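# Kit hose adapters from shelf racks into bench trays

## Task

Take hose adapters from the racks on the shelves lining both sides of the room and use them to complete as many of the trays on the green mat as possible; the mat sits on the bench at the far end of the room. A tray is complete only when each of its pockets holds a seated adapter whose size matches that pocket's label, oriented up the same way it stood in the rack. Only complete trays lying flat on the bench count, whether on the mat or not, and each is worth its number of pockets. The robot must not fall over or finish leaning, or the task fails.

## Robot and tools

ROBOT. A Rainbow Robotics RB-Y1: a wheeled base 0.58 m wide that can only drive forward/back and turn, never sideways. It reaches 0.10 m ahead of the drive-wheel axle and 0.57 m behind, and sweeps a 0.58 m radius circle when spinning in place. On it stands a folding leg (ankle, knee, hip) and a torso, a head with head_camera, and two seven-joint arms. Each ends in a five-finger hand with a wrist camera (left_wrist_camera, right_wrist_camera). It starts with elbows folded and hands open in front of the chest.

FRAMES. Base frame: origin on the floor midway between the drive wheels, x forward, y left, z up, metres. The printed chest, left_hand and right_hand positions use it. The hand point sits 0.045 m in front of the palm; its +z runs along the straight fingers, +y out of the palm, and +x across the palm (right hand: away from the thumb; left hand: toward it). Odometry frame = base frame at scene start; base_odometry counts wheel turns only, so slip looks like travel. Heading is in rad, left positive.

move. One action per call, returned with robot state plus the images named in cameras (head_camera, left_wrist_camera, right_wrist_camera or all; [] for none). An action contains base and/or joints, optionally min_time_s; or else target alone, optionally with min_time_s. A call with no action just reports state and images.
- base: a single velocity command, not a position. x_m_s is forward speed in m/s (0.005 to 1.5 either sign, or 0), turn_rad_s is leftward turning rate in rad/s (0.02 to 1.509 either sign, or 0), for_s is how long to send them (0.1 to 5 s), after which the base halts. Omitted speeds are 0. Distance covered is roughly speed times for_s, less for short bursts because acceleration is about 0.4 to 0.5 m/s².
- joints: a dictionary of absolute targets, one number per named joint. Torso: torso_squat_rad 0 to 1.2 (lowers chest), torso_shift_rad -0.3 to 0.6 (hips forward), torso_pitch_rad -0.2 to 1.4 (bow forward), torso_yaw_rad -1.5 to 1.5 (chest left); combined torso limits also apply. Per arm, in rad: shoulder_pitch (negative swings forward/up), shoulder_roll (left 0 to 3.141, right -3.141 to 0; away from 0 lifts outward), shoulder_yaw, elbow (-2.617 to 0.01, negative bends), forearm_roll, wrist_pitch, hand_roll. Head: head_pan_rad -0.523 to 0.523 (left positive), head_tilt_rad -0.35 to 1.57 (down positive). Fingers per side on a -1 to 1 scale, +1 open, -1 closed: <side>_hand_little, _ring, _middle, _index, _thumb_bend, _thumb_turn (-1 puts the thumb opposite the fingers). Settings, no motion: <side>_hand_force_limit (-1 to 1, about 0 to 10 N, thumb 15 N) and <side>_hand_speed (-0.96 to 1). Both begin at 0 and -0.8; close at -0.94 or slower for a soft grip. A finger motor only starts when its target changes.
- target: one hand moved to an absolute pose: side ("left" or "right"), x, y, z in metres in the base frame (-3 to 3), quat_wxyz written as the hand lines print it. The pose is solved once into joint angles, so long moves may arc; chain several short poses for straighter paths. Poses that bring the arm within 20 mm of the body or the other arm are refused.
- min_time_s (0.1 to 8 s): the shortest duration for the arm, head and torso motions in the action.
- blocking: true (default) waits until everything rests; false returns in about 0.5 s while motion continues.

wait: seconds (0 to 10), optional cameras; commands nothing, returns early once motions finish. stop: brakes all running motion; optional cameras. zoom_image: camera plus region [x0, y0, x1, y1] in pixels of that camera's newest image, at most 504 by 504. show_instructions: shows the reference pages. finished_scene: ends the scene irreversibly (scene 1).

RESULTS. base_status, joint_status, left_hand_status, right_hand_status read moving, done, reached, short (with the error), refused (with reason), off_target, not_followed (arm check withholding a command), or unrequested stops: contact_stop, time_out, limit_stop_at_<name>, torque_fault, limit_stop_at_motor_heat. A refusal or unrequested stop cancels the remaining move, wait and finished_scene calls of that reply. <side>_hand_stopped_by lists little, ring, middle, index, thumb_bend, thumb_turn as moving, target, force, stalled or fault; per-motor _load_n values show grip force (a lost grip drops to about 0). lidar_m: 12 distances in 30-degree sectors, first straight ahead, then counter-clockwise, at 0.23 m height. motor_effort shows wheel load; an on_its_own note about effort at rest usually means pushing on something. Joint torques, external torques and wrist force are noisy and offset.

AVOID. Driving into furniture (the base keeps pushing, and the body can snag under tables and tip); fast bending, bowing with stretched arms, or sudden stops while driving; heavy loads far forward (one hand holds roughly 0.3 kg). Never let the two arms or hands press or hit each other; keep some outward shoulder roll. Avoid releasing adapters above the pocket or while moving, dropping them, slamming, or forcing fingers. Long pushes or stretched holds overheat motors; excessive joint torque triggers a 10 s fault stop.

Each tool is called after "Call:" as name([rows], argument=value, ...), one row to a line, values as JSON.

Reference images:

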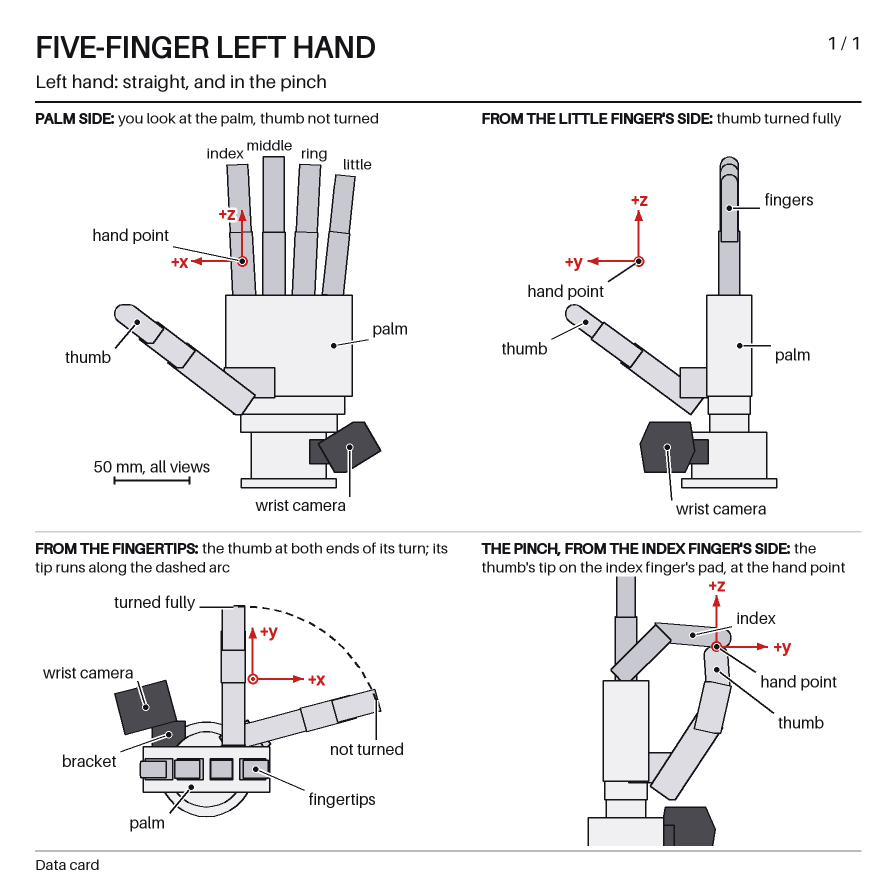

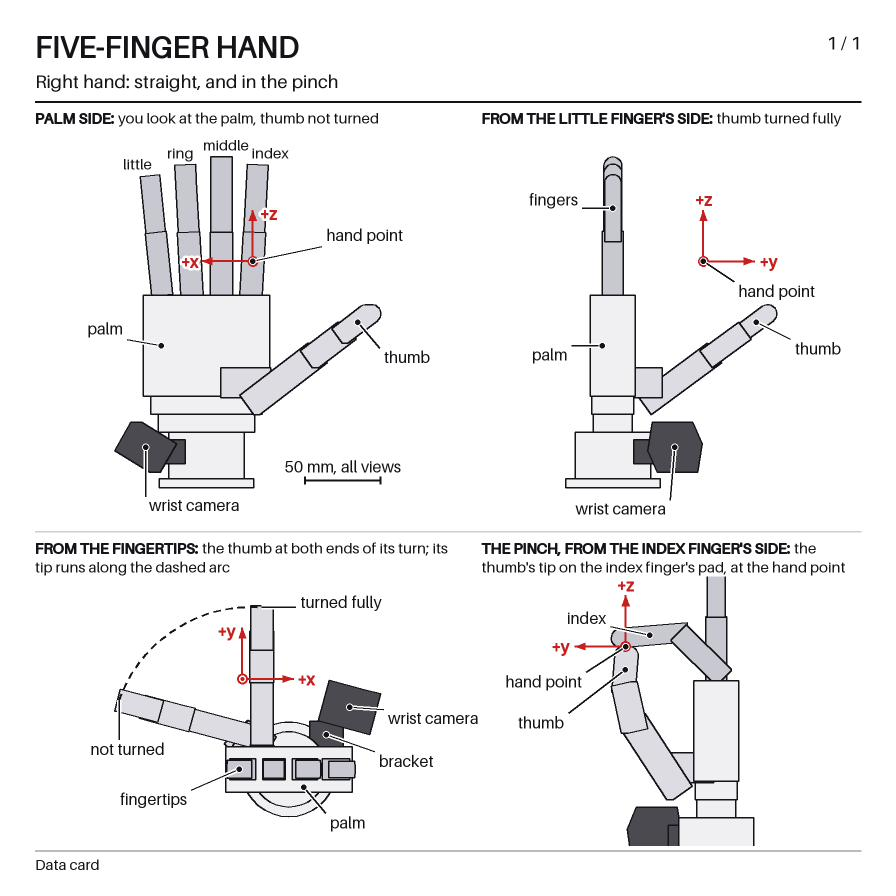

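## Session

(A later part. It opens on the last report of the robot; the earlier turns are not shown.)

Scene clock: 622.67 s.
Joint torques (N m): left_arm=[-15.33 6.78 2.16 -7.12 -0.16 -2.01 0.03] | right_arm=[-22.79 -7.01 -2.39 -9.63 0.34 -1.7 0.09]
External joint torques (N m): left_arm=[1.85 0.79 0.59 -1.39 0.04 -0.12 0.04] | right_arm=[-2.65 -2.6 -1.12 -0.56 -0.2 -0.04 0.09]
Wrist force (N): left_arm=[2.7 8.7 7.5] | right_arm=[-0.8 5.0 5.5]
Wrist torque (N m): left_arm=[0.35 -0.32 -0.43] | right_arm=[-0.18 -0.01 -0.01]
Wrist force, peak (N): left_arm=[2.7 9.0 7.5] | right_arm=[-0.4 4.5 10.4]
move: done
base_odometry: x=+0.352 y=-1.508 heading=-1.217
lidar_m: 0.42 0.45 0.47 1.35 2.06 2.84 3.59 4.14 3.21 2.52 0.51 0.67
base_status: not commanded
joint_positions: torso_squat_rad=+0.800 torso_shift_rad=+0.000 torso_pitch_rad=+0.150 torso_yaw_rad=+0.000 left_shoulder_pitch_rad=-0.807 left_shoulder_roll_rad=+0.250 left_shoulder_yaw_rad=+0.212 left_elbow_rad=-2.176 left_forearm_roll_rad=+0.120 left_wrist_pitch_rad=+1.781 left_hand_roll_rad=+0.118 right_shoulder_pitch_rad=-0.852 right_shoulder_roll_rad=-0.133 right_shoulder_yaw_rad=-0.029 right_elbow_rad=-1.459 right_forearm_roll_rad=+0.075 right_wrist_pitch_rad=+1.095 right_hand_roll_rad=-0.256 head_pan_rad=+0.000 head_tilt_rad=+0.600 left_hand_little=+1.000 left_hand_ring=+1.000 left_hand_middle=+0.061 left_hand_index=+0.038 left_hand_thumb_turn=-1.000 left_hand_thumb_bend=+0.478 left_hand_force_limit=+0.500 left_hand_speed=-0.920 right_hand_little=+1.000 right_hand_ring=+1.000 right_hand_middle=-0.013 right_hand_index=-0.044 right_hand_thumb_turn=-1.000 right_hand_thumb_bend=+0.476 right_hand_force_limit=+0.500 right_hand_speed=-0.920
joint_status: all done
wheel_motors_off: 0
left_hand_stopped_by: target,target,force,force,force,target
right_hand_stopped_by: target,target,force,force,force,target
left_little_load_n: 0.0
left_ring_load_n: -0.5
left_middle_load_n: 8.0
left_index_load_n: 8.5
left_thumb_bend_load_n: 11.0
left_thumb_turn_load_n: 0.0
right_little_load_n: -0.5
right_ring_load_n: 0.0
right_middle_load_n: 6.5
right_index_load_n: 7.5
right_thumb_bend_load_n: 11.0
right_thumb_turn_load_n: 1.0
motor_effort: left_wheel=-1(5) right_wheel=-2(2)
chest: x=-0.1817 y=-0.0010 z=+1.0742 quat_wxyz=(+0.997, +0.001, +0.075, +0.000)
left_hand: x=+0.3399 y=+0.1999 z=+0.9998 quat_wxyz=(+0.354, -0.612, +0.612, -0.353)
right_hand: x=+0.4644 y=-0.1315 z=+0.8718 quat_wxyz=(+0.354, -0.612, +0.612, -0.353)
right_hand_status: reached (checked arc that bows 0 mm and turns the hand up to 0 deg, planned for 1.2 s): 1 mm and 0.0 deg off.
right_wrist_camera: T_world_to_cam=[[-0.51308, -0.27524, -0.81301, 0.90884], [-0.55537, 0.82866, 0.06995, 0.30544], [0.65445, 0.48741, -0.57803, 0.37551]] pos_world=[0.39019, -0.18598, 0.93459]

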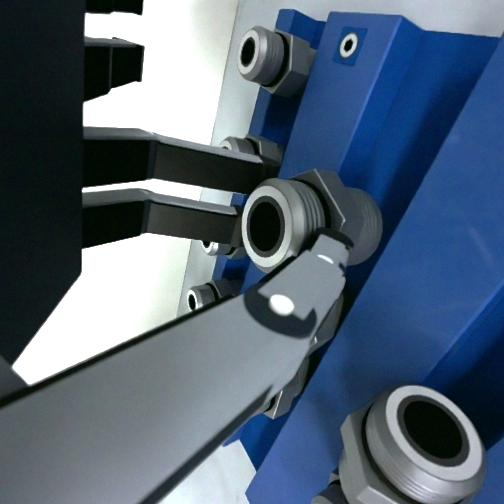

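Call:
move(target={"side": "right", "x": 0.4635, "y": -0.1319, "z": 0.95, "quat_wxyz": [0.3536, -0.6124, 0.6124, -0.3536]}, min_time_s=1.2)

Call:
move(joints={"right_shoulder_pitch_rad": -0.811, "right_shoulder_roll_rad": -0.255, "right_shoulder_yaw_rad": -0.201, "right_elbow_rad": -2.174, "right_forearm_roll_rad": -0.119, "right_wrist_pitch_rad": 1.784, "right_hand_roll_rad": -0.127}, base={"x_m_s": -0.5, "for_s": 1.16}, min_time_s=1.2)

Call:
move(base={"turn_rad_s": -0.8904, "for_s": 2.2}, joints={"torso_squat_rad": 0.5}, min_time_s=2)

Call:
move(base={"x_m_s": 0.975, "for_s": 3.02})

Call:
move(base={"turn_rad_s": 0.3818, "for_s": 1.0})

Call:
move(base={"x_m_s": 0.2, "for_s": 0.5}, cameras=["head_camera"])

Call:
zoom_image(camera="head_camera", region=[510, 190, 790, 290])

Call:
zoom_image(camera="head_camera", region=[60, 190, 340, 290])

Scene clock: 625.10 s.
Joint torques (N m): left_arm=[-15.17 7.15 2.42 -7.11 -0.02 -1.96 0.19] | right_arm=[-23.3 -7.72 -2.32 -8.66 0.3 -1.75 0.07]
External joint torques (N m): left_arm=[2.01 1.16 0.85 -1.38 0.18 -0.08 0.2] | right_arm=[-2.27 -2.27 -0.94 -0.44 -0.2 -0.08 0.06]
Wrist force (N): left_arm=[2.5 8.4 7.4] | right_arm=[-0.5 4.8 5.1]
Wrist torque (N m): left_arm=[0.30 -0.30 -0.43] | right_arm=[-0.18 -0.02 0.03]
Wrist force, peak (N): left_arm=[2.8 8.7 7.8] | right_arm=[-0.5 5.9 5.1]
move: done
base_odometry: x=+0.352 y=-1.508 heading=-1.217
lidar_m: 0.42 0.45 0.47 1.36 2.07 2.82 3.59 4.15 3.19 2.52 0.51 0.67
base_status: not commanded
joint_positions: torso_squat_rad=+0.800 torso_shift_rad=+0.000 torso_pitch_rad=+0.150 torso_yaw_rad=+0.000 left_shoulder_pitch_rad=-0.807 left_shoulder_roll_rad=+0.250 left_shoulder_yaw_rad=+0.212 left_elbow_rad=-2.176 left_forearm_roll_rad=+0.120 left_wrist_pitch_rad=+1.781 left_hand_roll_rad=+0.118 right_shoulder_pitch_rad=-0.999 right_shoulder_roll_rad=-0.170 right_shoulder_yaw_rad=-0.068 right_elbow_rad=-1.524 right_forearm_roll_rad=+0.036 right_wrist_pitch_rad=+1.305 right_hand_roll_rad=-0.230 head_pan_rad=+0.000 head_tilt_rad=+0.600 left_hand_little=+1.000 left_hand_ring=+1.000 left_hand_middle=+0.061 left_hand_index=+0.038 left_hand_thumb_turn=-1.000 left_hand_thumb_bend=+0.478 left_hand_force_limit=+0.500 left_hand_speed=-0.920 right_hand_little=+1.000 right_hand_ring=+1.000 right_hand_middle=-0.013 right_hand_index=-0.044 right_hand_thumb_turn=-1.000 right_hand_thumb_bend=+0.476 right_hand_force_limit=+0.500 right_hand_speed=-0.920
joint_status: all done
wheel_motors_off: 0
left_hand_stopped_by: target,target,force,force,force,target
right_hand_stopped_by: target,target,force,force,force,target
left_little_load_n: 0.0
left_ring_load_n: 0.0
left_middle_load_n: 8.0
left_index_load_n: 8.5
left_thumb_bend_load_n: 11.0
left_thumb_turn_load_n: 0.0
right_little_load_n: 0.0
right_ring_load_n: 0.0
right_middle_load_n: 6.5
right_index_load_n: 7.5
right_thumb_bend_load_n: 11.0
right_thumb_turn_load_n: 1.0
motor_effort: left_wheel=-3(5) right_wheel=-1(2)
chest: x=-0.1817 y=-0.0010 z=+1.0742 quat_wxyz=(+0.997, +0.001, +0.075, +0.000)
left_hand: x=+0.3399 y=+0.1999 z=+0.9998 quat_wxyz=(+0.354, -0.612, +0.612, -0.353)
right_hand: x=+0.4633 y=-0.1318 z=+0.9494 quat_wxyz=(+0.353, -0.613, +0.613, -0.353)
right_hand_status: reached (checked arc that bows 3 mm and turns the hand up to 0 deg, planned for 1.2 s): 1 mm and 0.1 deg off.
pictures: none

Scene clock: 627.80 s.
Joint torques (N m): left_arm=[-15.02 6.61 1.82 -6.62 -0.32 -1.95 -0.01] | right_arm=[-18.23 -8.19 -1.41 -5.38 0.21 -2.22 -0.04]
External joint torques (N m): left_arm=[2.16 0.62 0.24 -0.89 -0.12 -0.07 0] | right_arm=[-1.98 -2.3 -0.1 -0.14 -0.06 -0.51 -0.04]
Wrist force (N): left_arm=[2.4 8.5 7.5] | right_arm=[-1.0 4.9 5.0]
Wrist torque (N m): left_arm=[0.34 -0.28 -0.45] | right_arm=[-0.17 0.06 -0.06]
Wrist force, peak (N): left_arm=[2.2 8.6 8.4] | right_arm=[-1.3 5.6 6.5]
move: done
base_odometry: x=+0.150 y=-0.961 heading=-1.217
lidar_m: 1.00 0.91 1.46 1.98 2.06 2.84 3.03 3.54 3.19 3.08 1.74 0.92
base_status: done (sent for 1.17 of 1.17 s)
joint_positions: torso_squat_rad=+0.800 torso_shift_rad=+0.000 torso_pitch_rad=+0.150 torso_yaw_rad=+0.000 left_shoulder_pitch_rad=-0.807 left_shoulder_roll_rad=+0.250 left_shoulder_yaw_rad=+0.212 left_elbow_rad=-2.176 left_forearm_roll_rad=+0.120 left_wrist_pitch_rad=+1.781 left_hand_roll_rad=+0.118 right_shoulder_pitch_rad=-0.811 right_shoulder_roll_rad=-0.255 right_shoulder_yaw_rad=-0.201 right_elbow_rad=-2.174 right_forearm_roll_rad=-0.119 right_wrist_pitch_rad=+1.784 right_hand_roll_rad=-0.127 head_pan_rad=+0.000 head_tilt_rad=+0.600 left_hand_little=+1.000 left_hand_ring=+1.000 left_hand_middle=+0.061 left_hand_index=+0.038 left_hand_thumb_turn=-1.000 left_hand_thumb_bend=+0.478 left_hand_force_limit=+0.500 left_hand_speed=-0.920 right_hand_little=+1.000 right_hand_ring=+1.000 right_hand_middle=-0.013 right_hand_index=-0.044 right_hand_thumb_turn=-1.000 right_hand_thumb_bend=+0.476 right_hand_force_limit=+0.500 right_hand_speed=-0.920
joint_status: all done
wheel_motors_off: 0
left_hand_stopped_by: target,target,force,force,force,target
right_hand_stopped_by: target,target,force,force,force,target
left_little_load_n: 0.0
left_ring_load_n: 0.0
left_middle_load_n: 8.5
left_index_load_n: 8.0
left_thumb_bend_load_n: 11.5
left_thumb_turn_load_n: 0.0
right_little_load_n: -0.5
right_ring_load_n: 0.0
right_middle_load_n: 6.0
right_index_load_n: 7.0
right_thumb_bend_load_n: 11.5
right_thumb_turn_load_n: 0.5
motor_effort: left_wheel=-1(35) right_wheel=+0(21)
chest: x=-0.1818 y=-0.0010 z=+1.0741 quat_wxyz=(+0.997, +0.001, +0.075, +0.000)
left_hand: x=+0.3399 y=+0.1999 z=+0.9999 quat_wxyz=(+0.354, -0.612, +0.612, -0.353)
right_hand: x=+0.3398 y=-0.1997 z=+0.9994 quat_wxyz=(+0.353, -0.613, +0.613, -0.353)
pictures: none

Scene clock: 632.10 s.
Joint torques (N m): left_arm=[-15.25 6.79 2.27 -6.63 -0.12 -1.99 0] | right_arm=[-17.6 -7.69 -1.44 -5.43 0.28 -2.11 0.02]
External joint torques (N m): left_arm=[1.93 0.8 0.7 -0.9 0.07 -0.11 0.01] | right_arm=[-1.36 -1.8 -0.14 -0.19 0.01 -0.41 0.02]
Wrist force (N): left_arm=[2.8 8.3 7.6] | right_arm=[-1.1 5.4 5.5]
Wrist torque (N m): left_arm=[0.29 -0.35 -0.41] | right_arm=[-0.10 0.04 0.01]
Wrist force, peak (N): left_arm=[2.4 8.6 8.1] | right_arm=[-0.6 6.0 5.4]
move: done
base_odometry: x=+0.150 y=-0.961 heading=+3.108
lidar_m: 3.10 3.07 1.55 0.93 1.01 0.91 1.57 1.99 2.17 3.01 3.01 3.70
base_status: done (sent for 2.2 of 2.2 s)
joint_positions: torso_squat_rad=+0.500 torso_shift_rad=+0.000 torso_pitch_rad=+0.150 torso_yaw_rad=+0.000 left_shoulder_pitch_rad=-0.807 left_shoulder_roll_rad=+0.250 left_shoulder_yaw_rad=+0.212 left_elbow_rad=-2.176 left_forearm_roll_rad=+0.120 left_wrist_pitch_rad=+1.781 left_hand_roll_rad=+0.118 right_shoulder_pitch_rad=-0.811 right_shoulder_roll_rad=-0.255 right_shoulder_yaw_rad=-0.201 right_elbow_rad=-2.174 right_forearm_roll_rad=-0.119 right_wrist_pitch_rad=+1.784 right_hand_roll_rad=-0.127 head_pan_rad=+0.000 head_tilt_rad=+0.600 left_hand_little=+1.000 left_hand_ring=+1.000 left_hand_middle=+0.061 left_hand_index=+0.038 left_hand_thumb_turn=-1.000 left_hand_thumb_bend=+0.478 left_hand_force_limit=+0.500 left_hand_speed=-0.920 right_hand_little=+1.000 right_hand_ring=+1.000 right_hand_middle=-0.013 right_hand_index=-0.044 right_hand_thumb_turn=-1.000 right_hand_thumb_bend=+0.476 right_hand_force_limit=+0.500 right_hand_speed=-0.920
joint_status: all done
wheel_motors_off: 0
left_hand_stopped_by: target,target,force,force,force,target
right_hand_stopped_by: target,target,force,force,force,target
left_little_load_n: 0.0
left_ring_load_n: 0.0
left_middle_load_n: 8.0
left_index_load_n: 8.0
left_thumb_bend_load_n: 11.5
left_thumb_turn_load_n: 0.0
right_little_load_n: 0.0
right_ring_load_n: 0.0
right_middle_load_n: 6.5
right_index_load_n: 7.0
right_thumb_bend_load_n: 11.5
right_thumb_turn_load_n: 1.0
motor_effort: left_wheel=+9(37) right_wheel=+1(18)
chest: x=-0.1817 y=-0.0011 z=+1.2007 quat_wxyz=(+0.997, +0.001, +0.075, +0.000)
left_hand: x=+0.3399 y=+0.1998 z=+1.1264 quat_wxyz=(+0.354, -0.612, +0.612, -0.353)
right_hand: x=+0.3399 y=-0.1998 z=+1.1259 quat_wxyz=(+0.353, -0.613, +0.613, -0.353)
pictures: none

Scene clock: 637.50 s.
Joint torques (N m): left_arm=[-14.88 6.1 2.18 -6.63 -0.07 -1.87 -0.01] | right_arm=[-17.8 -8.17 -1.51 -5.57 0.34 -2.03 -0.03]
External joint torques (N m): left_arm=[2.3 0.11 0.61 -0.9 0.13 0.01 -0.01] | right_arm=[-1.56 -2.28 -0.21 -0.32 0.07 -0.32 -0.03]
Wrist force (N): left_arm=[2.7 8.5 7.5] | right_arm=[-0.8 4.9 5.0]
Wrist torque (N m): left_arm=[0.34 -0.32 -0.43] | right_arm=[-0.18 0.01 -0.02]
Wrist force, peak (N): left_arm=[2.5 8.6 8.2] | right_arm=[-1.1 5.5 6.3]
move: done
base_odometry: x=-2.806 y=-0.861 heading=+3.108
lidar_m: 0.34 0.33 0.37 0.57 2.33 2.55 3.69 4.73 2.91 2.32 0.90 0.43
base_status: done (sent for 3.03 of 3.03 s)
joint_positions: torso_squat_rad=+0.500 torso_shift_rad=+0.000 torso_pitch_rad=+0.150 torso_yaw_rad=+0.000 left_shoulder_pitch_rad=-0.807 left_shoulder_roll_rad=+0.250 left_shoulder_yaw_rad=+0.212 left_elbow_rad=-2.176 left_forearm_roll_rad=+0.120 left_wrist_pitch_rad=+1.781 left_hand_roll_rad=+0.118 right_shoulder_pitch_rad=-0.811 right_shoulder_roll_rad=-0.255 right_shoulder_yaw_rad=-0.201 right_elbow_rad=-2.174 right_forearm_roll_rad=-0.119 right_wrist_pitch_rad=+1.784 right_hand_roll_rad=-0.127 head_pan_rad=+0.000 head_tilt_rad=+0.600 left_hand_little=+1.000 left_hand_ring=+1.000 left_hand_middle=+0.061 left_hand_index=+0.038 left_hand_thumb_turn=-1.000 left_hand_thumb_bend=+0.478 left_hand_force_limit=+0.500 left_hand_speed=-0.920 right_hand_little=+1.000 right_hand_ring=+1.000 right_hand_middle=-0.013 right_hand_index=-0.044 right_hand_thumb_turn=-1.000 right_hand_thumb_bend=+0.476 right_hand_force_limit=+0.500 right_hand_speed=-0.920
joint_status: not commanded
wheel_motors_off: 0
left_hand_stopped_by: target,target,force,force,force,target
right_hand_stopped_by: target,target,force,force,force,target
left_little_load_n: 0.0
left_ring_load_n: 0.0
left_middle_load_n: 8.0
left_index_load_n: 8.5
left_thumb_bend_load_n: 11.5
left_thumb_turn_load_n: 0.0
right_little_load_n: 0.0
right_ring_load_n: 0.0
right_middle_load_n: 6.5
right_index_load_n: 7.0
right_thumb_bend_load_n: 11.5
right_thumb_turn_load_n: 0.5
motor_effort: left_wheel=-2(46) right_wheel=+0(27)
chest: x=-0.1816 y=-0.0011 z=+1.2008 quat_wxyz=(+0.997, +0.001, +0.075, +0.000)
left_hand: x=+0.3400 y=+0.1998 z=+1.1264 quat_wxyz=(+0.354, -0.612, +0.612, -0.353)
right_hand: x=+0.3400 y=-0.1998 z=+1.1258 quat_wxyz=(+0.353, -0.613, +0.613, -0.353)
pictures: none

Scene clock: 639.57 s.
Joint torques (N m): left_arm=[-15.18 6.56 2.4 -6.52 -0.18 -2.09 0.19] | right_arm=[-17.64 -7.81 -1.55 -5.44 0.23 -1.92 -0.03]
External joint torques (N m): left_arm=[2 0.57 0.83 -0.78 0.01 -0.21 0.2] | right_arm=[-1.39 -1.92 -0.25 -0.2 -0.04 -0.22 -0.03]
Wrist force (N): left_arm=[2.7 8.6 7.7] | right_arm=[-1.4 5.8 4.2]
Wrist torque (N m): left_arm=[0.34 -0.33 -0.43] | right_arm=[0.05 0.17 -0.06]
Wrist force, peak (N): left_arm=[2.8 8.5 7.9] | right_arm=[-0.4 5.8 6.1]
move: done
base_odometry: x=-2.806 y=-0.861 heading=-2.794
lidar_m: 0.34 0.35 0.48 1.32 2.41 2.95 4.71 2.93 2.39 1.38 0.49 0.36
base_status: done (sent for 1 of 1 s)
joint_positions: torso_squat_rad=+0.500 torso_shift_rad=+0.000 torso_pitch_rad=+0.150 torso_yaw_rad=+0.000 left_shoulder_pitch_rad=-0.807 left_shoulder_roll_rad=+0.250 left_shoulder_yaw_rad=+0.212 left_elbow_rad=-2.176 left_forearm_roll_rad=+0.120 left_wrist_pitch_rad=+1.781 left_hand_roll_rad=+0.118 right_shoulder_pitch_rad=-0.811 right_shoulder_roll_rad=-0.255 right_shoulder_yaw_rad=-0.201 right_elbow_rad=-2.174 right_forearm_roll_rad=-0.119 right_wrist_pitch_rad=+1.784 right_hand_roll_rad=-0.127 head_pan_rad=+0.000 head_tilt_rad=+0.600 left_hand_little=+1.000 left_hand_ring=+1.000 left_hand_middle=+0.061 left_hand_index=+0.038 left_hand_thumb_turn=-1.000 left_hand_thumb_bend=+0.478 left_hand_force_limit=+0.500 left_hand_speed=-0.920 right_hand_little=+1.000 right_hand_ring=+1.000 right_hand_middle=-0.013 right_hand_index=-0.044 right_hand_thumb_turn=-1.000 right_hand_thumb_bend=+0.476 right_hand_force_limit=+0.500 right_hand_speed=-0.920
joint_status: not commanded
wheel_motors_off: 0
left_hand_stopped_by: target,target,force,force,force,target
right_hand_stopped_by: target,target,force,force,force,target
left_little_load_n: 0.0
left_ring_load_n: 0.0
left_middle_load_n: 8.0
left_index_load_n: 8.5
left_thumb_bend_load_n: 11.5
left_thumb_turn_load_n: 0.0
right_little_load_n: 0.0
right_ring_load_n: -0.5
right_middle_load_n: 6.0
right_index_load_n: 7.0
right_thumb_bend_load_n: 11.5
right_thumb_turn_load_n: 0.5
motor_effort: left_wheel=+5(35) right_wheel=+2(19)
chest: x=-0.1816 y=-0.0011 z=+1.2008 quat_wxyz=(+0.997, +0.001, +0.075, +0.000)
left_hand: x=+0.3400 y=+0.1998 z=+1.1264 quat_wxyz=(+0.354, -0.612, +0.612, -0.353)
right_hand: x=+0.3400 y=-0.1998 z=+1.1258 quat_wxyz=(+0.353, -0.613, +0.613, -0.353)
pictures: none

Scene clock: 641.00 s.
Joint torques (N m): left_arm=[-15.5 6.12 2.59 -6.59 -0.14 -2.05 0.17] | right_arm=[-17.76 -7.9 -1.54 -5.59 0.25 -2.13 0.02]
External joint torques (N m): left_arm=[1.68 0.13 1.02 -0.86 0.05 -0.17 0.18] | right_arm=[-1.52 -2.01 -0.24 -0.35 -0.02 -0.42 0.01]
Wrist force (N): left_arm=[2.5 8.4 7.9] | right_arm=[-1.3 5.3 5.5]
Wrist torque (N m): left_arm=[0.29 -0.28 -0.44] | right_arm=[-0.10 0.09 -0.02]
Wrist force, peak (N): left_arm=[2.6 8.4 8.5] | right_arm=[-1.5 5.5 6.2]
move: done
base_odometry: x=-2.900 y=-0.895 heading=-2.794
lidar_m: 0.23 0.24 0.34 0.95 2.41 3.02 4.82 3.00 2.38 0.96 0.35 0.24
base_status: done (sent for 0.5 of 0.5 s)
joint_positions: torso_squat_rad=+0.500 torso_shift_rad=+0.000 torso_pitch_rad=+0.150 torso_yaw_rad=+0.000 left_shoulder_pitch_rad=-0.807 left_shoulder_roll_rad=+0.250 left_shoulder_yaw_rad=+0.212 left_elbow_rad=-2.176 left_forearm_roll_rad=+0.120 left_wrist_pitch_rad=+1.781 left_hand_roll_rad=+0.118 right_shoulder_pitch_rad=-0.811 right_shoulder_roll_rad=-0.255 right_shoulder_yaw_rad=-0.201 right_elbow_rad=-2.174 right_forearm_roll_rad=-0.119 right_wrist_pitch_rad=+1.784 right_hand_roll_rad=-0.127 head_pan_rad=+0.000 head_tilt_rad=+0.600 left_hand_little=+1.000 left_hand_ring=+1.000 left_hand_middle=+0.061 left_hand_index=+0.038 left_hand_thumb_turn=-1.000 left_hand_thumb_bend=+0.478 left_hand_force_limit=+0.500 left_hand_speed=-0.920 right_hand_little=+1.000 right_hand_ring=+1.000 right_hand_middle=-0.013 right_hand_index=-0.044 right_hand_thumb_turn=-1.000 right_hand_thumb_bend=+0.476 right_hand_force_limit=+0.500 right_hand_speed=-0.920
joint_status: not commanded
wheel_motors_off: 0
left_hand_stopped_by: target,target,force,force,force,target
right_hand_stopped_by: target,target,force,force,force,target
left_little_load_n: 0.0
left_ring_load_n: 0.0
left_middle_load_n: 8.5
left_index_load_n: 8.5
left_thumb_bend_load_n: 11.5
left_thumb_turn_load_n: 0.0
right_little_load_n: 0.0
right_ring_load_n: 0.0
right_middle_load_n: 6.5
right_index_load_n: 7.0
right_thumb_bend_load_n: 11.5
right_thumb_turn_load_n: 0.5
motor_effort: left_wheel=+1(35) right_wheel=-2(24)
chest: x=-0.1816 y=-0.0011 z=+1.2008 quat_wxyz=(+0.997, +0.001, +0.075, +0.000)
left_hand: x=+0.3401 y=+0.1998 z=+1.1263 quat_wxyz=(+0.354, -0.612, +0.612, -0.353)
right_hand: x=+0.3400 y=-0.1998 z=+1.1258 quat_wxyz=(+0.353, -0.613, +0.613, -0.353)
head_camera: T_world_to_cam=[[-0.0239, -0.99971, -0.00051, -0.00211], [-0.69691, 0.01703, -0.71696, 0.97301], [0.71676, -0.01678, -0.69712, 1.0126]] pos_world=[-0.04774, -0.00169, 1.4035]

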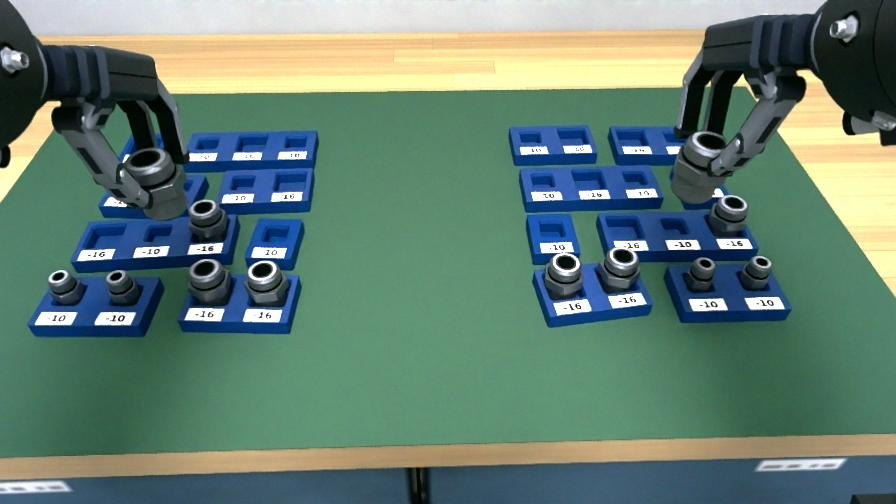

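Scaled by 1.800 from the camera's image (finer frame: 1280x720).

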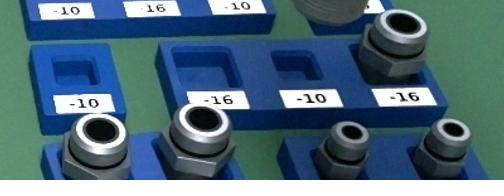

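Scaled by 1.800 from the camera's image (finer frame: 1280x720).

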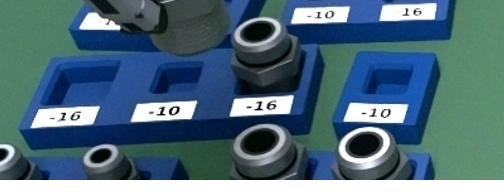

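Call:
zoom_image(camera="head_camera", region=[590, 190, 690, 260])

Call:
zoom_image(camera="head_camera", region=[60, 200, 160, 270])

Scaled by 5.040 from the camera's image (finer frame: 1280x720).

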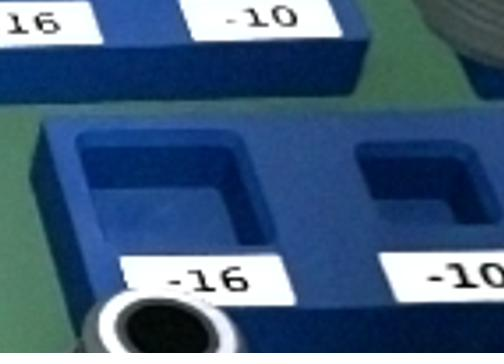

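Scaled by 5.040 from the camera's image (finer frame: 1280x720).

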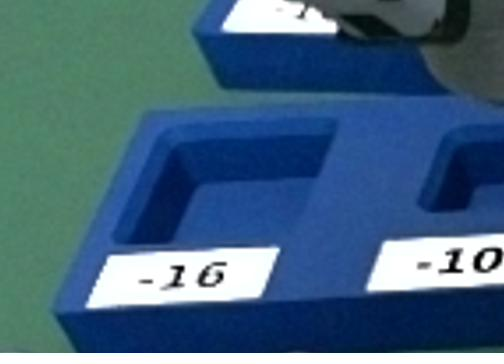

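Call:
move(target={"side": "right", "x": 0.4874, "y": -0.216, "z": 1.06, "quat_wxyz": [0.3536, -0.6124, 0.6124, -0.3536]}, min_time_s=1.5)

Call:
move(target={"side": "right", "x": 0.4874, "y": -0.216, "z": 0.956, "quat_wxyz": [0.3536, -0.6124, 0.6124, -0.3536]}, min_time_s=1.5, cameras=["head_camera", "right_wrist_camera"])

Call:
zoom_image(camera="head_camera", region=[590, 180, 690, 250])

Scene clock: 643.50 s.
Joint torques (N m): left_arm=[-15.47 6.09 2.26 -6.58 -0.25 -1.84 0.2] | right_arm=[-23.52 -10.73 -2.12 -8.75 0.13 -1.82 0.07]
External joint torques (N m): left_arm=[1.7 0.1 0.69 -0.85 -0.05 0.05 0.21] | right_arm=[-2.03 -2.68 -1.06 0.02 -0.09 -0.1 0.07]
Wrist force (N): left_arm=[2.6 8.5 7.4] | right_arm=[-1.3 5.0 4.4]
Wrist torque (N m): left_arm=[0.35 -0.33 -0.43] | right_arm=[-0.07 0.13 -0.02]
Wrist force, peak (N): left_arm=[2.8 8.9 7.6] | right_arm=[-1.7 6.2 5.4]
move: done
base_odometry: x=-2.900 y=-0.895 heading=-2.794
lidar_m: 0.23 0.24 0.35 0.94 2.42 3.02 4.81 3.01 2.38 0.96 0.36 0.24
base_status: not commanded
joint_positions: torso_squat_rad=+0.500 torso_shift_rad=+0.000 torso_pitch_rad=+0.150 torso_yaw_rad=+0.000 left_shoulder_pitch_rad=-0.807 left_shoulder_roll_rad=+0.250 left_shoulder_yaw_rad=+0.212 left_elbow_rad=-2.176 left_forearm_roll_rad=+0.120 left_wrist_pitch_rad=+1.781 left_hand_roll_rad=+0.118 right_shoulder_pitch_rad=-0.983 right_shoulder_roll_rad=-0.275 right_shoulder_yaw_rad=-0.229 right_elbow_rad=-1.389 right_forearm_roll_rad=-0.112 right_wrist_pitch_rad=+1.176 right_hand_roll_rad=-0.040 head_pan_rad=+0.000 head_tilt_rad=+0.600 left_hand_little=+1.000 left_hand_ring=+1.000 left_hand_middle=+0.061 left_hand_index=+0.038 left_hand_thumb_turn=-1.000 left_hand_thumb_bend=+0.478 left_hand_force_limit=+0.500 left_hand_speed=-0.920 right_hand_little=+1.000 right_hand_ring=+1.000 right_hand_middle=-0.013 right_hand_index=-0.044 right_hand_thumb_turn=-1.000 right_hand_thumb_bend=+0.476 right_hand_force_limit=+0.500 right_hand_speed=-0.920
joint_status: all done
wheel_motors_off: 0
left_hand_stopped_by: target,target,force,force,force,target
right_hand_stopped_by: target,target,force,force,force,target
left_little_load_n: 0.0
left_ring_load_n: 0.0
left_middle_load_n: 8.0
left_index_load_n: 8.5
left_thumb_bend_load_n: 11.0
left_thumb_turn_load_n: 0.0
right_little_load_n: 0.0
right_ring_load_n: 0.0
right_middle_load_n: 6.5
right_index_load_n: 7.5
right_thumb_bend_load_n: 11.5
right_thumb_turn_load_n: 0.5
motor_effort: left_wheel=+4(5) right_wheel=-2(3)
chest: x=-0.1816 y=-0.0011 z=+1.2008 quat_wxyz=(+0.997, +0.001, +0.075, +0.000)
left_hand: x=+0.3400 y=+0.1998 z=+1.1264 quat_wxyz=(+0.354, -0.612, +0.612, -0.353)
right_hand: x=+0.4868 y=-0.2158 z=+1.0596 quat_wxyz=(+0.354, -0.612, +0.612, -0.353)
right_hand_status: reached (checked arc that bows 32 mm and turns the hand up to 4 deg, planned for 1.5 s): 1 mm and 0.0 deg off.
pictures: none

Scene clock: 645.33 s.
Joint torques (N m): left_arm=[-15.27 6.54 2.1 -6.72 -0.17 -2.08 0.14] | right_arm=[-21.96 -7.74 -0.1 -9.64 0.33 -2.2 0.21]
External joint torques (N m): left_arm=[1.91 0.55 0.53 -0.99 0.03 -0.19 0.15] | right_arm=[-1.43 -0.57 0.73 -0.02 0.12 -0.48 0.21]
Wrist force (N): left_arm=[2.4 8.6 7.6] | right_arm=[-1.2 5.6 5.1]
Wrist torque (N m): left_arm=[0.33 -0.28 -0.44] | right_arm=[-0.07 0.10 -0.01]
Wrist force, peak (N): left_arm=[2.5 8.6 8.0] | right_arm=[-0.9 5.7 5.7]
move: done
base_odometry: x=-2.900 y=-0.895 heading=-2.794
lidar_m: 0.23 0.24 0.33 0.94 2.40 3.01 4.83 3.00 2.39 0.97 0.34 0.25
base_status: not commanded
joint_positions: torso_squat_rad=+0.500 torso_shift_rad=+0.000 torso_pitch_rad=+0.150 torso_yaw_rad=+0.000 left_shoulder_pitch_rad=-0.807 left_shoulder_roll_rad=+0.250 left_shoulder_yaw_rad=+0.212 left_elbow_rad=-2.176 left_forearm_roll_rad=+0.120 left_wrist_pitch_rad=+1.781 left_hand_roll_rad=+0.118 right_shoulder_pitch_rad=-0.835 right_shoulder_roll_rad=-0.211 right_shoulder_yaw_rad=-0.212 right_elbow_rad=-1.253 right_forearm_roll_rad=-0.096 right_wrist_pitch_rad=+0.883 right_hand_roll_rad=-0.016 head_pan_rad=+0.000 head_tilt_rad=+0.600 left_hand_little=+1.000 left_hand_ring=+1.000 left_hand_middle=+0.061 left_hand_index=+0.038 left_hand_thumb_turn=-1.000 left_hand_thumb_bend=+0.478 left_hand_force_limit=+0.500 left_hand_speed=-0.920 right_hand_little=+1.000 right_hand_ring=+1.000 right_hand_middle=-0.013 right_hand_index=-0.044 right_hand_thumb_turn=-1.000 right_hand_thumb_bend=+0.476 right_hand_force_limit=+0.500 right_hand_speed=-0.920
joint_status: all done
wheel_motors_off: 0
left_hand_stopped_by: target,target,force,force,force,target
right_hand_stopped_by: target,target,force,force,force,target
left_little_load_n: 0.0
left_ring_load_n: 0.0
left_middle_load_n: 8.0
left_index_load_n: 8.5
left_thumb_bend_load_n: 11.5
left_thumb_turn_load_n: 0.5
right_little_load_n: 0.0
right_ring_load_n: 0.0
right_middle_load_n: 6.5
right_index_load_n: 7.0
right_thumb_bend_load_n: 11.0
right_thumb_turn_load_n: 0.5
motor_effort: left_wheel=+5(7) right_wheel=-2(3)
chest: x=-0.1816 y=-0.0011 z=+1.2008 quat_wxyz=(+0.997, +0.001, +0.075, +0.000)
left_hand: x=+0.3400 y=+0.1998 z=+1.1264 quat_wxyz=(+0.354, -0.612, +0.612, -0.353)
right_hand: x=+0.4872 y=-0.2162 z=+0.9557 quat_wxyz=(+0.353, -0.612, +0.613, -0.353)
right_hand_status: reached (checked arc that bows 6 mm and turns the hand up to 1 deg, planned for 1.5 s): 0 mm and 0.0 deg off.
head_camera: T_world_to_cam=[[-0.02391, -0.99971, -0.00051, -0.00211], [-0.69691, 0.01703, -0.71696, 0.97294], [0.71676, -0.01678, -0.69712, 1.01267]] pos_world=[-0.04784, -0.00169, 1.4035]
right_wrist_camera: T_world_to_cam=[[-0.51372, -0.27493, -0.81271, 0.96548], [-0.55467, 0.82911, 0.07013, 0.38208], [0.65455, 0.48681, -0.57843, 0.45057]] pos_world=[0.41299, -0.27069, 1.01849]

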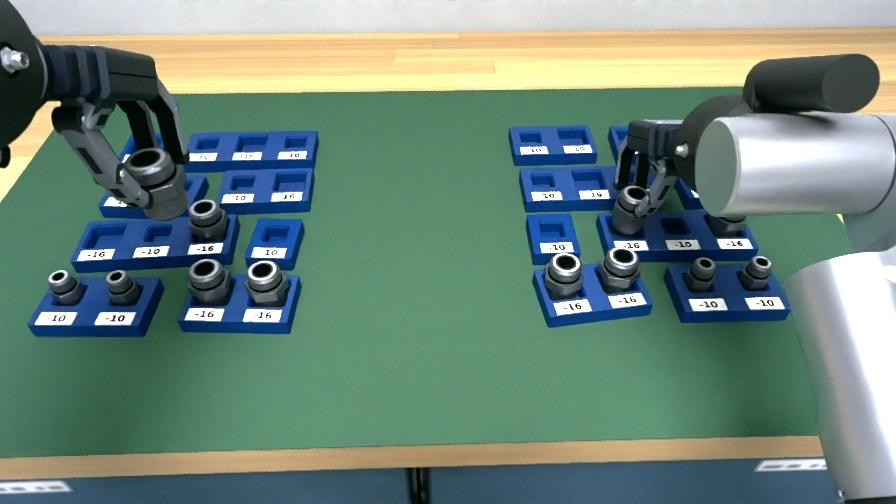

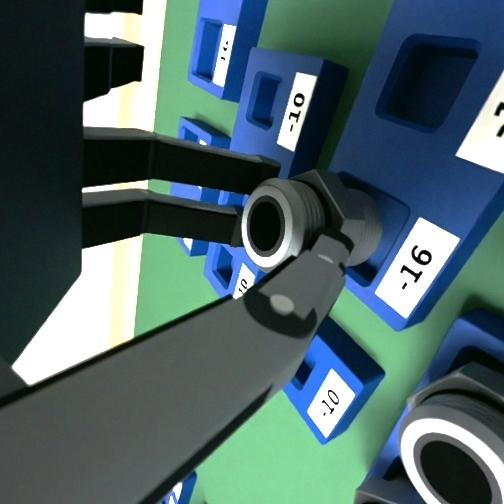

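Scaled by 5.040 from the camera's image (finer frame: 1280x720).

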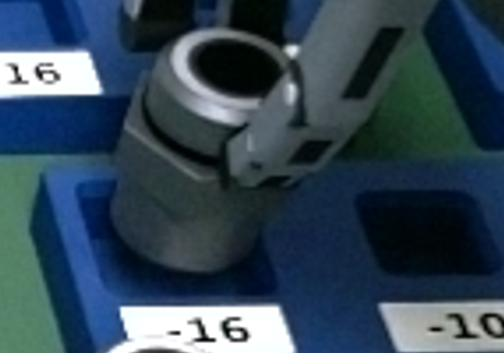

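Call:
move(target={"side": "right", "x": 0.488, "y": -0.2145, "z": 0.948, "quat_wxyz": [0.3536, -0.6124, 0.6124, -0.3536]}, min_time_s=1)

Call:
move(target={"side": "right", "x": 0.488, "y": -0.2145, "z": 0.942, "quat_wxyz": [0.3536, -0.6124, 0.6124, -0.3536]}, min_time_s=1, cameras=["head_camera", "right_wrist_camera"])

Call:
zoom_image(camera="head_camera", region=[590, 180, 690, 250])

Scene clock: 647.23 s.
Joint torques (N m): left_arm=[-15.05 6.7 2.54 -6.55 -0.29 -2.04 0.1] | right_arm=[-21.37 -7.69 0.04 -9.48 0.27 -2.23 -0.57]
External joint torques (N m): left_arm=[2.13 0.71 0.97 -0.82 -0.09 -0.15 0.11] | right_arm=[-0.87 -0.61 0.84 0.18 0.06 -0.51 -0.58]
Wrist force (N): left_arm=[2.7 8.5 7.6] | right_arm=[-0.8 4.7 4.6]
Wrist torque (N m): left_arm=[0.32 -0.32 -0.41] | right_arm=[-0.17 0.03 -0.14]
Wrist force, peak (N): left_arm=[2.6 8.9 7.7] | right_arm=[-0.7 5.7 5.3]
move: done
base_odometry: x=-2.900 y=-0.895 heading=-2.794
lidar_m: 0.23 0.24 0.34 0.94 2.42 3.01 4.82 3.01 2.40 0.96 0.35 0.25
base_status: not commanded
joint_positions: torso_squat_rad=+0.500 torso_shift_rad=+0.000 torso_pitch_rad=+0.150 torso_yaw_rad=+0.000 left_shoulder_pitch_rad=-0.807 left_shoulder_roll_rad=+0.250 left_shoulder_yaw_rad=+0.212 left_elbow_rad=-2.176 left_forearm_roll_rad=+0.120 left_wrist_pitch_rad=+1.781 left_hand_roll_rad=+0.118 right_shoulder_pitch_rad=-0.830 right_shoulder_roll_rad=-0.205 right_shoulder_yaw_rad=-0.210 right_elbow_rad=-1.234 right_forearm_roll_rad=-0.092 right_wrist_pitch_rad=+0.858 right_hand_roll_rad=-0.016 head_pan_rad=+0.000 head_tilt_rad=+0.600 left_hand_little=+1.000 left_hand_ring=+1.000 left_hand_middle=+0.061 left_hand_index=+0.038 left_hand_thumb_turn=-1.000 left_hand_thumb_bend=+0.478 left_hand_force_limit=+0.500 left_hand_speed=-0.920 right_hand_little=+1.000 right_hand_ring=+1.000 right_hand_middle=-0.013 right_hand_index=-0.044 right_hand_thumb_turn=-1.000 right_hand_thumb_bend=+0.476 right_hand_force_limit=+0.500 right_hand_speed=-0.920
joint_status: all done
wheel_motors_off: 0
left_hand_stopped_by: target,target,force,force,force,target
right_hand_stopped_by: target,target,force,force,force,target
left_little_load_n: 0.0
left_ring_load_n: 0.0
left_middle_load_n: 8.0
left_index_load_n: 8.5
left_thumb_bend_load_n: 11.5
left_thumb_turn_load_n: 0.0
right_little_load_n: 0.0
right_ring_load_n: 0.0
right_middle_load_n: 6.5
right_index_load_n: 7.0
right_thumb_bend_load_n: 11.5
right_thumb_turn_load_n: 0.5
motor_effort: left_wheel=+2(4) right_wheel=-2(3)
chest: x=-0.1816 y=-0.0011 z=+1.2008 quat_wxyz=(+0.997, +0.001, +0.075, +0.000)
left_hand: x=+0.3400 y=+0.1998 z=+1.1264 quat_wxyz=(+0.354, -0.612, +0.612, -0.353)
right_hand: x=+0.4874 y=-0.2147 z=+0.9479 quat_wxyz=(+0.353, -0.612, +0.613, -0.353)
right_hand_status: reached (checked arc that bows 0 mm and turns the hand up to 0 deg, planned for 1.0 s): 1 mm and 0.0 deg off.
pictures: none

Scene clock: 648.57 s.
Joint torques (N m): left_arm=[-15.22 7.15 2.31 -6.6 -0.15 -2 0.13] | right_arm=[-21.35 -7.18 -0.01 -9.55 0.33 -2.37 0.24]
External joint torques (N m): left_arm=[1.96 1.16 0.73 -0.86 0.04 -0.12 0.14] | right_arm=[-0.88 -0.14 0.76 0.14 0.13 -0.64 0.23]
Wrist force (N): left_arm=[2.7 8.6 7.8] | right_arm=[-0.4 5.1 5.2]
Wrist torque (N m): left_arm=[0.33 -0.32 -0.43] | right_arm=[-0.17 -0.10 -0.01]
Wrist force, peak (N): left_arm=[2.3 8.9 7.6] | right_arm=[-1.2 5.9 5.3]
move: done
base_odometry: x=-2.900 y=-0.895 heading=-2.794
lidar_m: 0.24 0.24 0.34 0.94 2.42 3.03 4.82 3.01 2.39 0.96 0.36 0.24
base_status: not commanded
joint_positions: torso_squat_rad=+0.500 torso_shift_rad=+0.000 torso_pitch_rad=+0.150 torso_yaw_rad=+0.000 left_shoulder_pitch_rad=-0.807 left_shoulder_roll_rad=+0.250 left_shoulder_yaw_rad=+0.212 left_elbow_rad=-2.176 left_forearm_roll_rad=+0.120 left_wrist_pitch_rad=+1.781 left_hand_roll_rad=+0.118 right_shoulder_pitch_rad=-0.826 right_shoulder_roll_rad=-0.203 right_shoulder_yaw_rad=-0.209 right_elbow_rad=-1.218 right_forearm_roll_rad=-0.091 right_wrist_pitch_rad=+0.837 right_hand_roll_rad=-0.015 head_pan_rad=+0.000 head_tilt_rad=+0.600 left_hand_little=+1.000 left_hand_ring=+1.000 left_hand_middle=+0.061 left_hand_index=+0.038 left_hand_thumb_turn=-1.000 left_hand_thumb_bend=+0.478 left_hand_force_limit=+0.500 left_hand_speed=-0.920 right_hand_little=+1.000 right_hand_ring=+1.000 right_hand_middle=-0.013 right_hand_index=-0.044 right_hand_thumb_turn=-1.000 right_hand_thumb_bend=+0.476 right_hand_force_limit=+0.500 right_hand_speed=-0.920
joint_status: all done
wheel_motors_off: 0
left_hand_stopped_by: target,target,force,force,force,target
right_hand_stopped_by: target,target,force,force,force,target
left_little_load_n: 0.0
left_ring_load_n: 0.0
left_middle_load_n: 8.0
left_index_load_n: 8.0
left_thumb_bend_load_n: 11.5
left_thumb_turn_load_n: 0.0
right_little_load_n: 0.0
right_ring_load_n: 0.0
right_middle_load_n: 6.0
right_index_load_n: 7.0
right_thumb_bend_load_n: 11.5
right_thumb_turn_load_n: 0.5
motor_effort: left_wheel=+4(6) right_wheel=-1(3)
chest: x=-0.1816 y=-0.0011 z=+1.2008 quat_wxyz=(+0.997, +0.001, +0.075, +0.000)
left_hand: x=+0.3400 y=+0.1998 z=+1.1264 quat_wxyz=(+0.354, -0.612, +0.612, -0.353)
right_hand: x=+0.4876 y=-0.2148 z=+0.9419 quat_wxyz=(+0.353, -0.612, +0.613, -0.353)
right_hand_status: reached (checked arc that bows 0 mm and turns the hand up to 0 deg, planned for 1.0 s): 1 mm and 0.0 deg off.
head_camera: T_world_to_cam=[[-0.02391, -0.99971, -0.00051, -0.00211], [-0.69691, 0.01703, -0.71696, 0.97294], [0.71676, -0.01678, -0.69712, 1.01267]] pos_world=[-0.04784, -0.00169, 1.4035]
right_wrist_camera: T_world_to_cam=[[-0.51366, -0.27498, -0.81273, 0.95486], [-0.55462, 0.82916, 0.06998, 0.38216], [0.65464, 0.4867, -0.57842, 0.44152]] pos_world=[0.41339, -0.26919, 1.00469]

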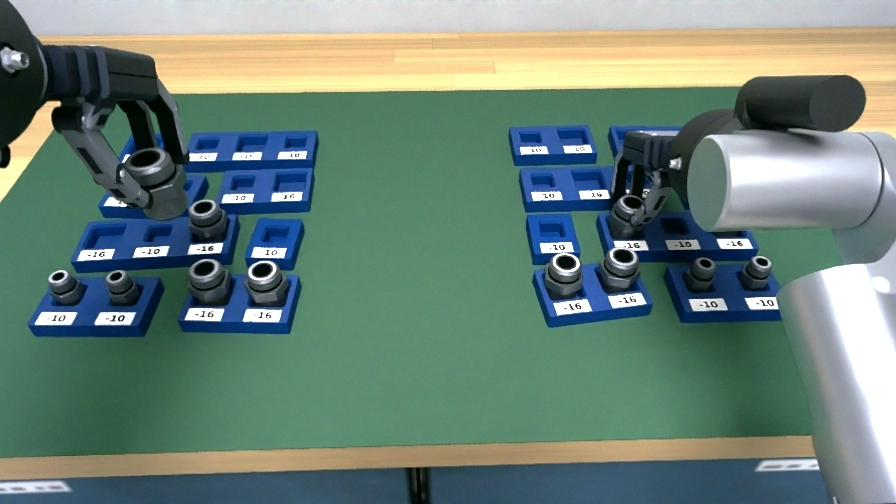

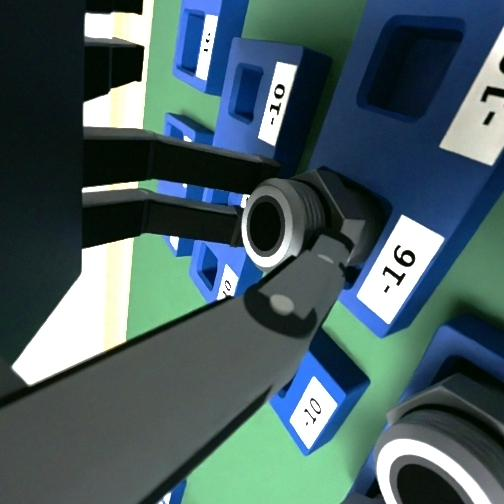

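Scaled by 5.040 from the camera's image (finer frame: 1280x720).

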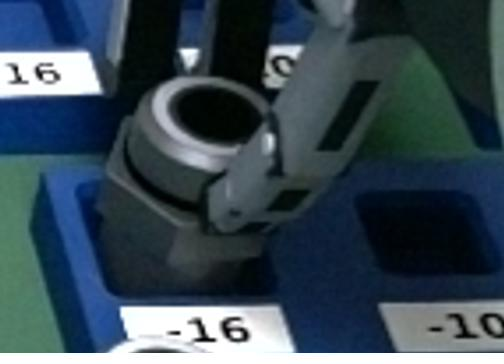

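Call:
move(target={"side": "right", "x": 0.488, "y": -0.2145, "z": 0.937, "quat_wxyz": [0.3536, -0.6124, 0.6124, -0.3536]}, min_time_s=1)

Scene clock: 650.00 s.
Joint torques (N m): left_arm=[-14.92 6.61 2.07 -6.53 -0.17 -1.96 -0.08] | right_arm=[-18.85 -6.96 0.1 -7.65 0.23 -1.61 0.26]
External joint torques (N m): left_arm=[2.26 0.62 0.5 -0.8 0.02 -0.07 -0.07] | right_arm=[1.6 0.06 0.87 2.06 0.03 0.11 0.25]
Wrist force (N): left_arm=[2.6 8.8 7.5] | right_arm=[-2.3 1.5 1.6]
Wrist torque (N m): left_arm=[0.37 -0.29 -0.44] | right_arm=[-0.16 0.23 -0.12]
Wrist force, peak (N): left_arm=[2.5 8.8 7.7] | right_arm=[-1.4 5.8 5.4]
move: done
base_odometry: x=-2.900 y=-0.895 heading=-2.794
lidar_m: 0.23 0.25 0.34 0.94 2.42 3.02 4.81 2.99 2.39 0.96 0.34 0.25
base_status: not commanded
joint_positions: torso_squat_rad=+0.500 torso_shift_rad=+0.000 torso_pitch_rad=+0.150 torso_yaw_rad=+0.000 left_shoulder_pitch_rad=-0.807 left_shoulder_roll_rad=+0.250 left_shoulder_yaw_rad=+0.212 left_elbow_rad=-2.176 left_forearm_roll_rad=+0.120 left_wrist_pitch_rad=+1.781 left_hand_roll_rad=+0.118 right_shoulder_pitch_rad=-0.823 right_shoulder_roll_rad=-0.201 right_shoulder_yaw_rad=-0.208 right_elbow_rad=-1.205 right_forearm_roll_rad=-0.091 right_wrist_pitch_rad=+0.820 right_hand_roll_rad=-0.014 head_pan_rad=+0.000 head_tilt_rad=+0.600 left_hand_little=+1.000 left_hand_ring=+1.000 left_hand_middle=+0.061 left_hand_index=+0.038 left_hand_thumb_turn=-1.000 left_hand_thumb_bend=+0.478 left_hand_force_limit=+0.500 left_hand_speed=-0.920 right_hand_little=+1.000 right_hand_ring=+1.000 right_hand_middle=-0.013 right_hand_index=-0.044 right_hand_thumb_turn=-1.000 right_hand_thumb_bend=+0.476 right_hand_force_limit=+0.500 right_hand_speed=-0.920
joint_status: all done
wheel_motors_off: 0
left_hand_stopped_by: target,target,force,force,force,target
right_hand_stopped_by: target,target,force,force,force,target
left_little_load_n: 0.0
left_ring_load_n: 0.0
left_middle_load_n: 8.0
left_index_load_n: 8.0
left_thumb_bend_load_n: 11.5
left_thumb_turn_load_n: 0.0
right_little_load_n: 0.0
right_ring_load_n: 0.0
right_middle_load_n: 6.5
right_index_load_n: 7.5
right_thumb_bend_load_n: 11.0
right_thumb_turn_load_n: 1.0
motor_effort: left_wheel=+2(6) right_wheel=-2(3)
chest: x=-0.1816 y=-0.0011 z=+1.2008 quat_wxyz=(+0.997, +0.001, +0.075, +0.000)
left_hand: x=+0.3400 y=+0.1998 z=+1.1264 quat_wxyz=(+0.354, -0.612, +0.612, -0.353)
right_hand: x=+0.4880 y=-0.2146 z=+0.9376 quat_wxyz=(+0.354, -0.612, +0.612, -0.354)
right_hand_status: reached (checked arc that bows 0 mm and turns the hand up to 0 deg, planned for 1.0 s): 1 mm and 0.0 deg off.
pictures: none


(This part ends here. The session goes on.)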